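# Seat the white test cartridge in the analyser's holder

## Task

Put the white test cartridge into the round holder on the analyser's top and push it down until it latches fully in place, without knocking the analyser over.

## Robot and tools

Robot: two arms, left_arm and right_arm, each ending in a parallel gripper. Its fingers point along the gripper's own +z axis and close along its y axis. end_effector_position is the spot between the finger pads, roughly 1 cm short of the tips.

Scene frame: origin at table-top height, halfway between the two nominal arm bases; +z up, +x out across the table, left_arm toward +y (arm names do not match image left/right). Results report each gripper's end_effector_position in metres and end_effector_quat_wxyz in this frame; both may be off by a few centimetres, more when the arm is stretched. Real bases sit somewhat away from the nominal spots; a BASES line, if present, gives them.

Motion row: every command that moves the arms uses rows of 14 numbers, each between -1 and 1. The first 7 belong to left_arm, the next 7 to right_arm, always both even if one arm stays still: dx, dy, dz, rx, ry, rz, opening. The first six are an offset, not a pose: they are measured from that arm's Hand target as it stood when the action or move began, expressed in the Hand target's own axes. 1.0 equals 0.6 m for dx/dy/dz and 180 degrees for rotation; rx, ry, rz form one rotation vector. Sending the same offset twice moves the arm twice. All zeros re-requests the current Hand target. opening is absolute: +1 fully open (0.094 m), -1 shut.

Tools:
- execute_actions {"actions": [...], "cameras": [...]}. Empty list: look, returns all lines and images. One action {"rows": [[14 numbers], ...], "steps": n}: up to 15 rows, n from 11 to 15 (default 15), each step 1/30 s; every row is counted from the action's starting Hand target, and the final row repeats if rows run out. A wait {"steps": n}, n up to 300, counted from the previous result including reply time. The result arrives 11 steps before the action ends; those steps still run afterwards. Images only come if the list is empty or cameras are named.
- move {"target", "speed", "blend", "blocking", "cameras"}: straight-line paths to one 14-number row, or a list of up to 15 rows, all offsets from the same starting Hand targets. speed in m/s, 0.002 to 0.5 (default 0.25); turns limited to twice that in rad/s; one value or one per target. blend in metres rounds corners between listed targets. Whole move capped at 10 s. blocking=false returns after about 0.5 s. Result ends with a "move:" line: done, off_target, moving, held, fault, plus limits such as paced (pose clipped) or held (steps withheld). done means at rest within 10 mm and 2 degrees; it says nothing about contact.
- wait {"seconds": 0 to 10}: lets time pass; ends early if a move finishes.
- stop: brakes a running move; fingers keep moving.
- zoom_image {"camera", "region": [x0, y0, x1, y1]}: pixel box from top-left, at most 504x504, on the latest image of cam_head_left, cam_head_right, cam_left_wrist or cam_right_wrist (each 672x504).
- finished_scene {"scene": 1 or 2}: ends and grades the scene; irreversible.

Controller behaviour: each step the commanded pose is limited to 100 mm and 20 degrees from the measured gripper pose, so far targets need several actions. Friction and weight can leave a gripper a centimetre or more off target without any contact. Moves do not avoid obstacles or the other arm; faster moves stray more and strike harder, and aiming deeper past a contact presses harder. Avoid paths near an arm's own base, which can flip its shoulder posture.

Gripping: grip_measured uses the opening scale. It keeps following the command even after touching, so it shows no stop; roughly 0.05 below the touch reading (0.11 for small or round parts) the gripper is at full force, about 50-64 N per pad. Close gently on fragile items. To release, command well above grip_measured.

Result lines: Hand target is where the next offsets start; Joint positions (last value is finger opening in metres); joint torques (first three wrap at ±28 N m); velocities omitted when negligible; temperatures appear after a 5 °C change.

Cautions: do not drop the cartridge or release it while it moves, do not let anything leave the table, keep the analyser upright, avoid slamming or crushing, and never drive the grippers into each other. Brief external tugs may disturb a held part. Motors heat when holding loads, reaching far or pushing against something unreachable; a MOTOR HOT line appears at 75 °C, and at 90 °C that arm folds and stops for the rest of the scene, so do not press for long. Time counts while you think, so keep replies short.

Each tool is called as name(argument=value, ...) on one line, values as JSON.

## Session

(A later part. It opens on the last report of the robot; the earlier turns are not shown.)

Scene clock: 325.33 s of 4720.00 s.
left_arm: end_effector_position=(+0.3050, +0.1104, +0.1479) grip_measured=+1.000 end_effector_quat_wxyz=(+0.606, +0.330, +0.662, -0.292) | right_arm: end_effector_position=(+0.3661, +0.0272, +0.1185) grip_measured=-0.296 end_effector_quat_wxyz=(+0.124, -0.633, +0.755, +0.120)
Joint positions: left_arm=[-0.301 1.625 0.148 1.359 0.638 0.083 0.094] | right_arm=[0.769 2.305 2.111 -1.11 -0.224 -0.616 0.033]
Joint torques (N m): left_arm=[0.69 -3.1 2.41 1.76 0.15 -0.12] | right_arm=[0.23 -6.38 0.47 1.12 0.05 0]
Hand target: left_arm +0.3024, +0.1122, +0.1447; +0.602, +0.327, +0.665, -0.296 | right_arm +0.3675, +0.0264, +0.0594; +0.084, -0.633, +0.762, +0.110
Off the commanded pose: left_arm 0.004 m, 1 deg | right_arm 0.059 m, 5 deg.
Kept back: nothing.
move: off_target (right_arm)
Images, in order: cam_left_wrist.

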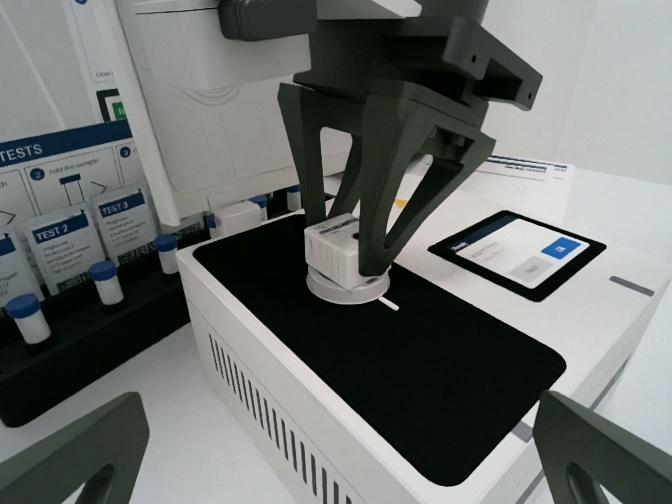

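move(target=[0,0,0,0,0,0,1, 0.01952,-0.00254,0.04614,-0.0046,0.0151,0.0023,-0.7], speed=0.04, cameras=["cam_left_wrist"])

zoom_image(camera="cam_left_wrist", region=[290, 200, 410, 310])

zoom_image(camera="cam_left_wrist", region=[302, 256, 352, 304])

zoom_image(camera="cam_left_wrist", region=[345, 256, 395, 304])

Scene clock: 327.67 s of 4720.00 s.
left_arm: end_effector_position=(+0.3050, +0.1104, +0.1479) grip_measured=+1.000 end_effector_quat_wxyz=(+0.606, +0.330, +0.662, -0.292) | right_arm: end_effector_position=(+0.3661, +0.0271, +0.1174) grip_measured=-0.296 end_effector_quat_wxyz=(+0.129, -0.633, +0.754, +0.121)
Joint positions: left_arm=[-0.301 1.625 0.148 1.359 0.638 0.083 0.094] | right_arm=[0.768 2.292 2.081 -1.083 -0.226 -0.616 0.033]
Joint torques (N m): left_arm=[0.7 -3.08 2.41 1.76 0.14 -0.12] | right_arm=[0.38 -2.41 -0.44 1.1 0.22 -0.04]
Hand target: left_arm +0.3024, +0.1122, +0.1447; +0.602, +0.327, +0.665, -0.296 | right_arm +0.3667, +0.0227, +0.0296; +0.061, -0.633, +0.765, +0.100
Off the commanded pose: left_arm 0.004 m, 1 deg | right_arm 0.088 m, 8 deg.
Kept back: nothing.
move: off_target (right_arm)
Images, in order: cam_left_wrist.

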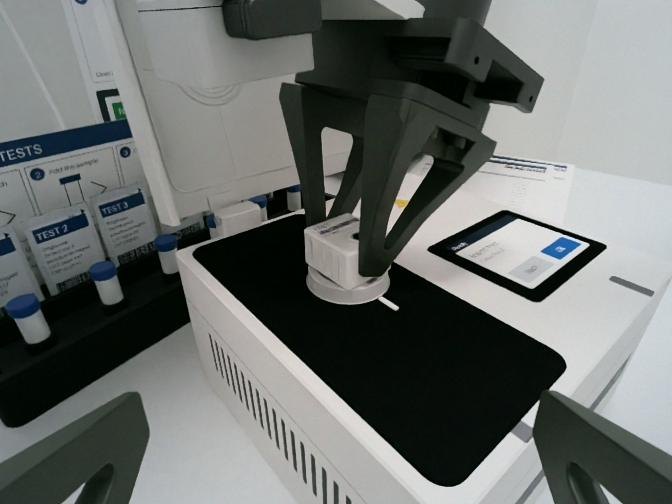

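Scaled by 4.200.

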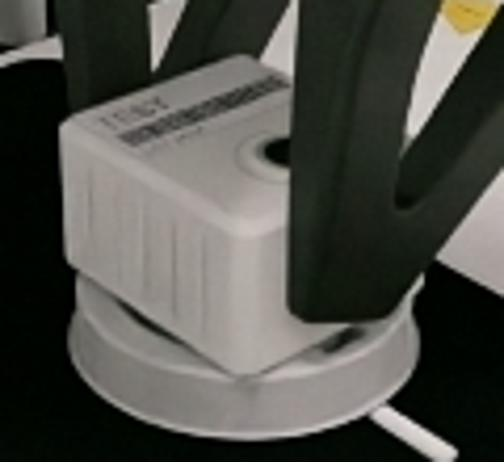

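Scaled by 10.080.

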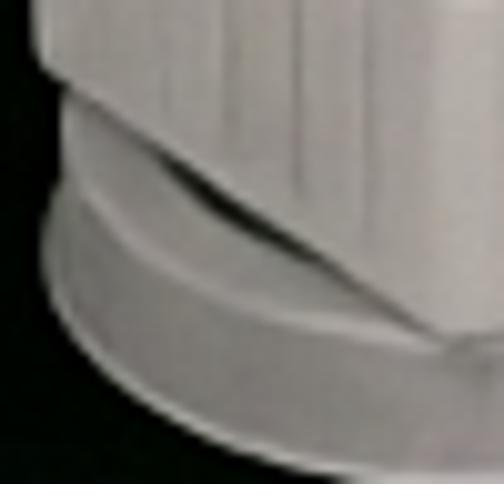

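Scaled by 10.080.

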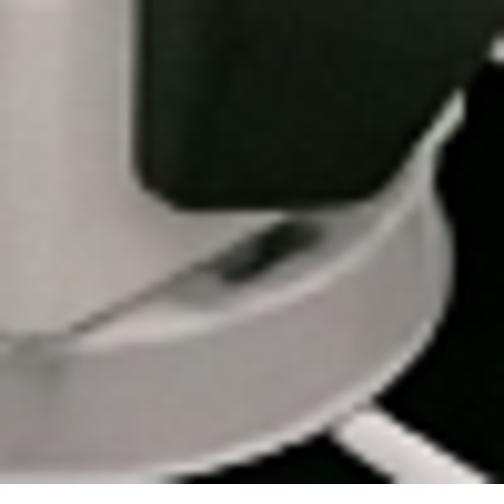

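move(target=[[0,0,0,0,0,0,1, -0.0438,0.01213,-0.14567,0.0106,-0.0351,-0.0053,-0.7],[0,0,0,0,0,0,1, -0.0438,0.01213,-0.14567,0.0106,-0.0351,-0.0053,-0.15]], speed=0.06, cameras=["cam_left_wrist", "cam_right_wrist"])

zoom_image(camera="cam_left_wrist", region=[290, 200, 410, 310])

Scene clock: 332.90 s of 4720.00 s.
left_arm: end_effector_position=(+0.3050, +0.1104, +0.1480) grip_measured=+1.000 end_effector_quat_wxyz=(+0.606, +0.330, +0.662, -0.292) | right_arm: end_effector_position=(+0.3639, +0.0242, +0.1213) grip_measured=-0.153 end_effector_quat_wxyz=(+0.113, -0.632, +0.757, +0.119)
Joint positions: left_arm=[-0.301 1.625 0.148 1.36 0.638 0.083 0.094] | right_arm=[0.767 2.316 2.145 -1.156 -0.225 -0.616 0.04]
Joint torques (N m): left_arm=[0.68 -3.08 2.41 1.75 0.14 -0.12] | right_arm=[0.1 -11.74 8.31 0.35 -0.19 0.01]
Hand target: left_arm +0.3024, +0.1122, +0.1448; +0.603, +0.327, +0.665, -0.296 | right_arm +0.3675, +0.0290, +0.1209; +0.115, -0.632, +0.757, +0.122
Off the commanded pose: left_arm 0.005 m, 1 deg | right_arm 0.006 m, 0 deg.
Kept back: nothing.
move: done
Images, in order: cam_left_wrist, cam_right_wrist.

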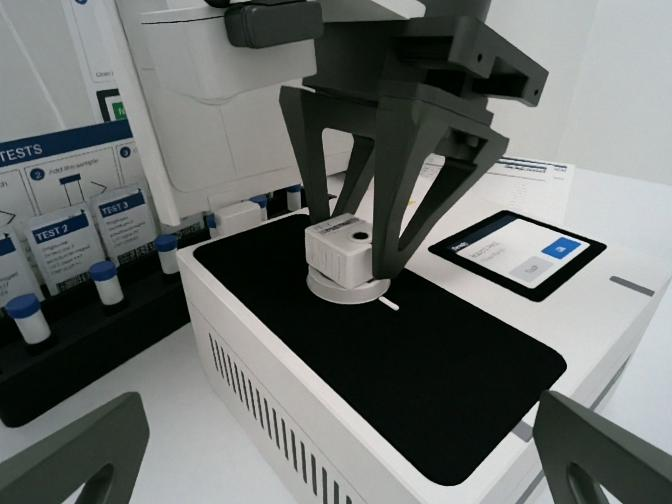

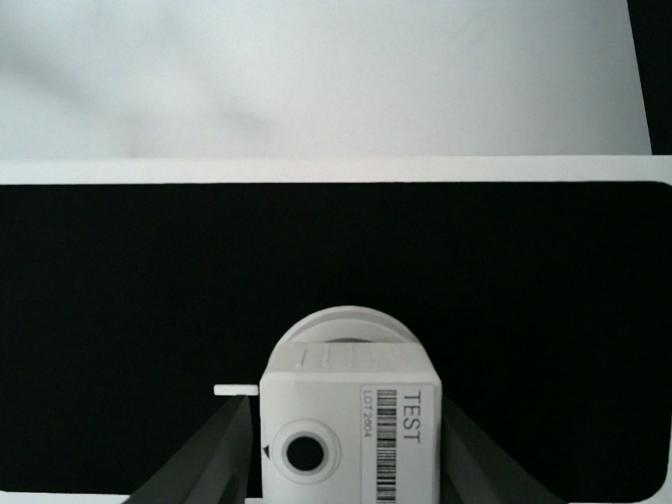

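Scaled by 4.200.

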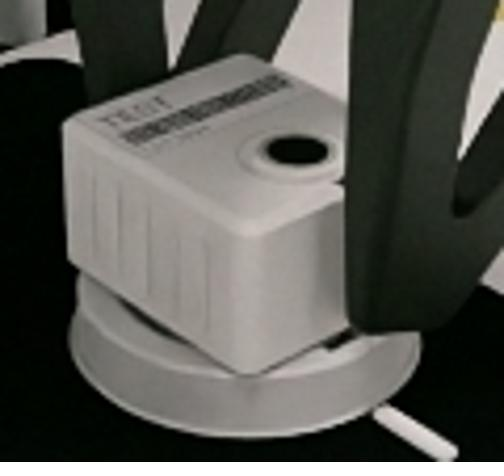

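move(target=[0,0,0,0,0,0,1, 0,0,0,0,0,0,0.1], speed=0.05, cameras=["cam_left_wrist", "cam_right_wrist"])

zoom_image(camera="cam_left_wrist", region=[290, 200, 410, 310])

Scene clock: 335.77 s of 4720.00 s.
left_arm: end_effector_position=(+0.3050, +0.1104, +0.1480) grip_measured=+1.000 end_effector_quat_wxyz=(+0.606, +0.330, +0.662, -0.292) | right_arm: end_effector_position=(+0.3636, +0.0239, +0.1212) grip_measured=+0.097 end_effector_quat_wxyz=(+0.112, -0.632, +0.757, +0.119)
Joint positions: left_arm=[-0.301 1.625 0.148 1.36 0.638 0.083 0.094] | right_arm=[0.767 2.316 2.145 -1.158 -0.225 -0.616 0.052]
Joint torques (N m): left_arm=[0.69 -3.1 2.41 1.76 0.14 -0.12] | right_arm=[0.06 -11.77 8.29 0.37 -0.18 -0.01]
Hand target: left_arm +0.3024, +0.1122, +0.1448; +0.603, +0.327, +0.665, -0.296 | right_arm +0.3674, +0.0289, +0.1208; +0.115, -0.632, +0.757, +0.122
Off the commanded pose: left_arm 0.004 m, 1 deg | right_arm 0.006 m, 0 deg.
Kept back: nothing.
move: done
Images, in order: cam_left_wrist, cam_right_wrist.

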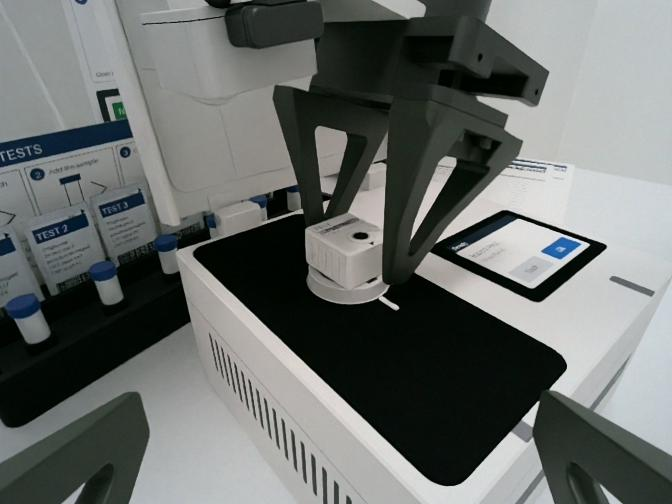

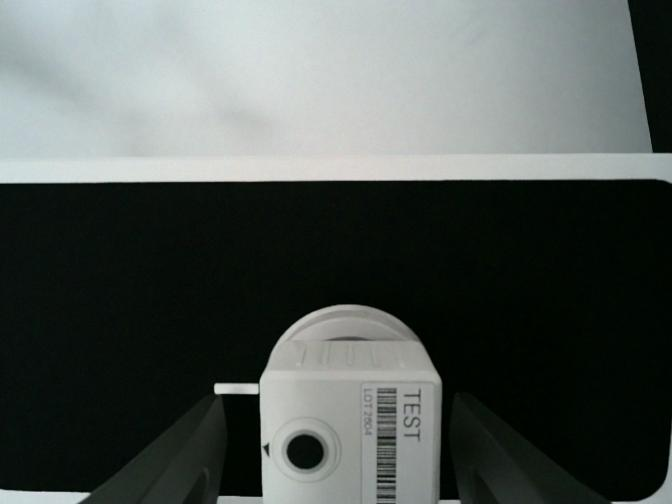

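Scaled by 4.200.

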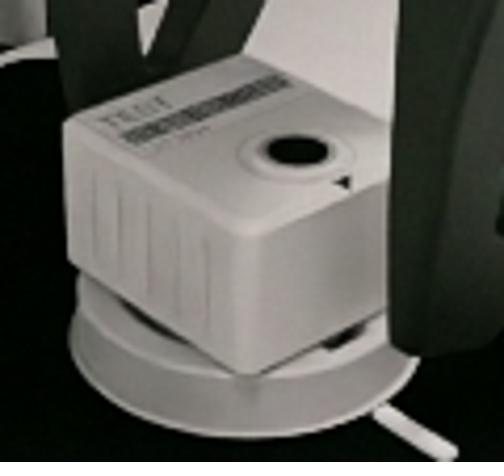

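move(target=[[0,0,0,0,0,0,1, -0.02737,0.00328,-0.07873,0,0,0,0.1],[0,0,0,0,0,0,1, 0.0200,-0.00800,-0.1560,0,0,0,0.1]], speed=0.08, cameras=["cam_left_wrist", "cam_right_wrist"])

zoom_image(camera="cam_left_wrist", region=[290, 200, 410, 310])

zoom_image(camera="cam_left_wrist", region=[345, 256, 395, 304])

zoom_image(camera="cam_left_wrist", region=[302, 256, 352, 304])

Scene clock: 338.37 s of 4720.00 s.
left_arm: end_effector_position=(+0.3050, +0.1104, +0.1480) grip_measured=+1.000 end_effector_quat_wxyz=(+0.606, +0.330, +0.662, -0.292) | right_arm: end_effector_position=(+0.3728, -0.0132, +0.1730) grip_measured=+0.097 end_effector_quat_wxyz=(+0.085, -0.627, +0.766, +0.113)
Joint positions: left_arm=[-0.301 1.625 0.148 1.36 0.638 0.083 0.094] | right_arm=[0.698 2.368 2.46 -1.492 -0.227 -0.674 0.052]
Joint torques (N m): left_arm=[0.69 -3.1 2.41 1.75 0.15 -0.12] | right_arm=[-0.13 -19.9 5.01 0.24 -0.29 -0.1]
Hand target: left_arm +0.3024, +0.1122, +0.1448; +0.603, +0.327, +0.665, -0.296 | right_arm +0.3682, -0.0139, +0.2052; +0.115, -0.631, +0.757, +0.122
Off the commanded pose: left_arm 0.004 m, 1 deg | right_arm 0.032 m, 4 deg.
Kept back: nothing.
move: off_target (right_arm)
Images, in order: cam_left_wrist, cam_right_wrist.

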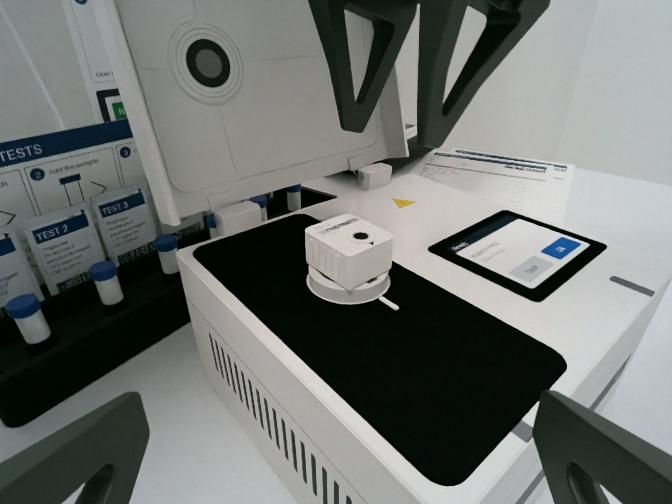

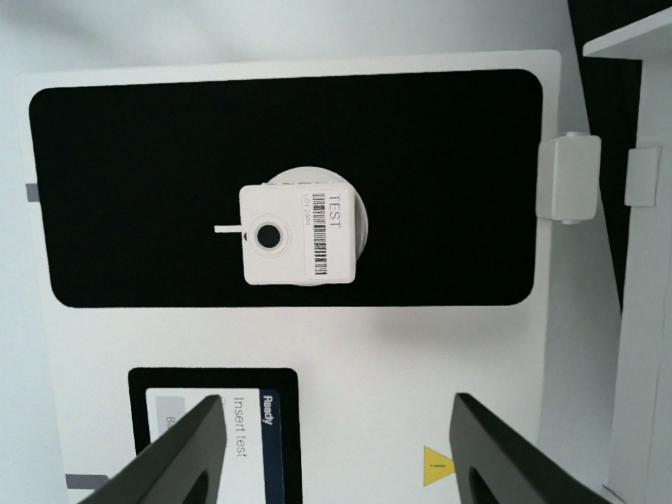

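Scaled by 4.200.

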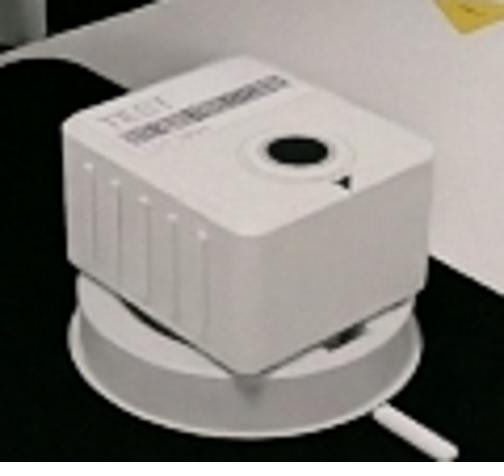

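Scaled by 10.080.

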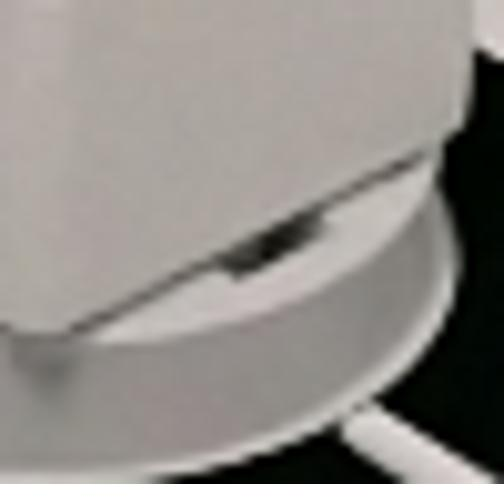

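Scaled by 10.080.

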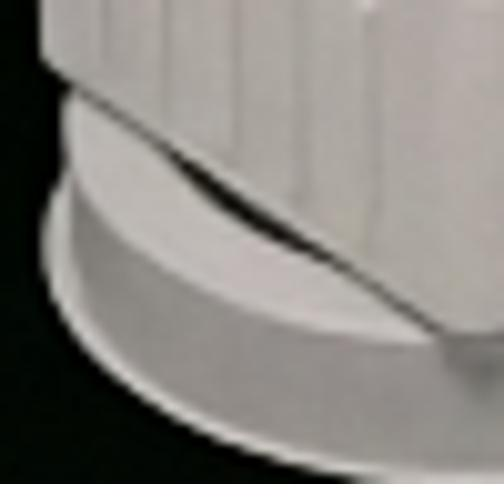

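finished_scene(scene=1)

The scene is finished: the task was done.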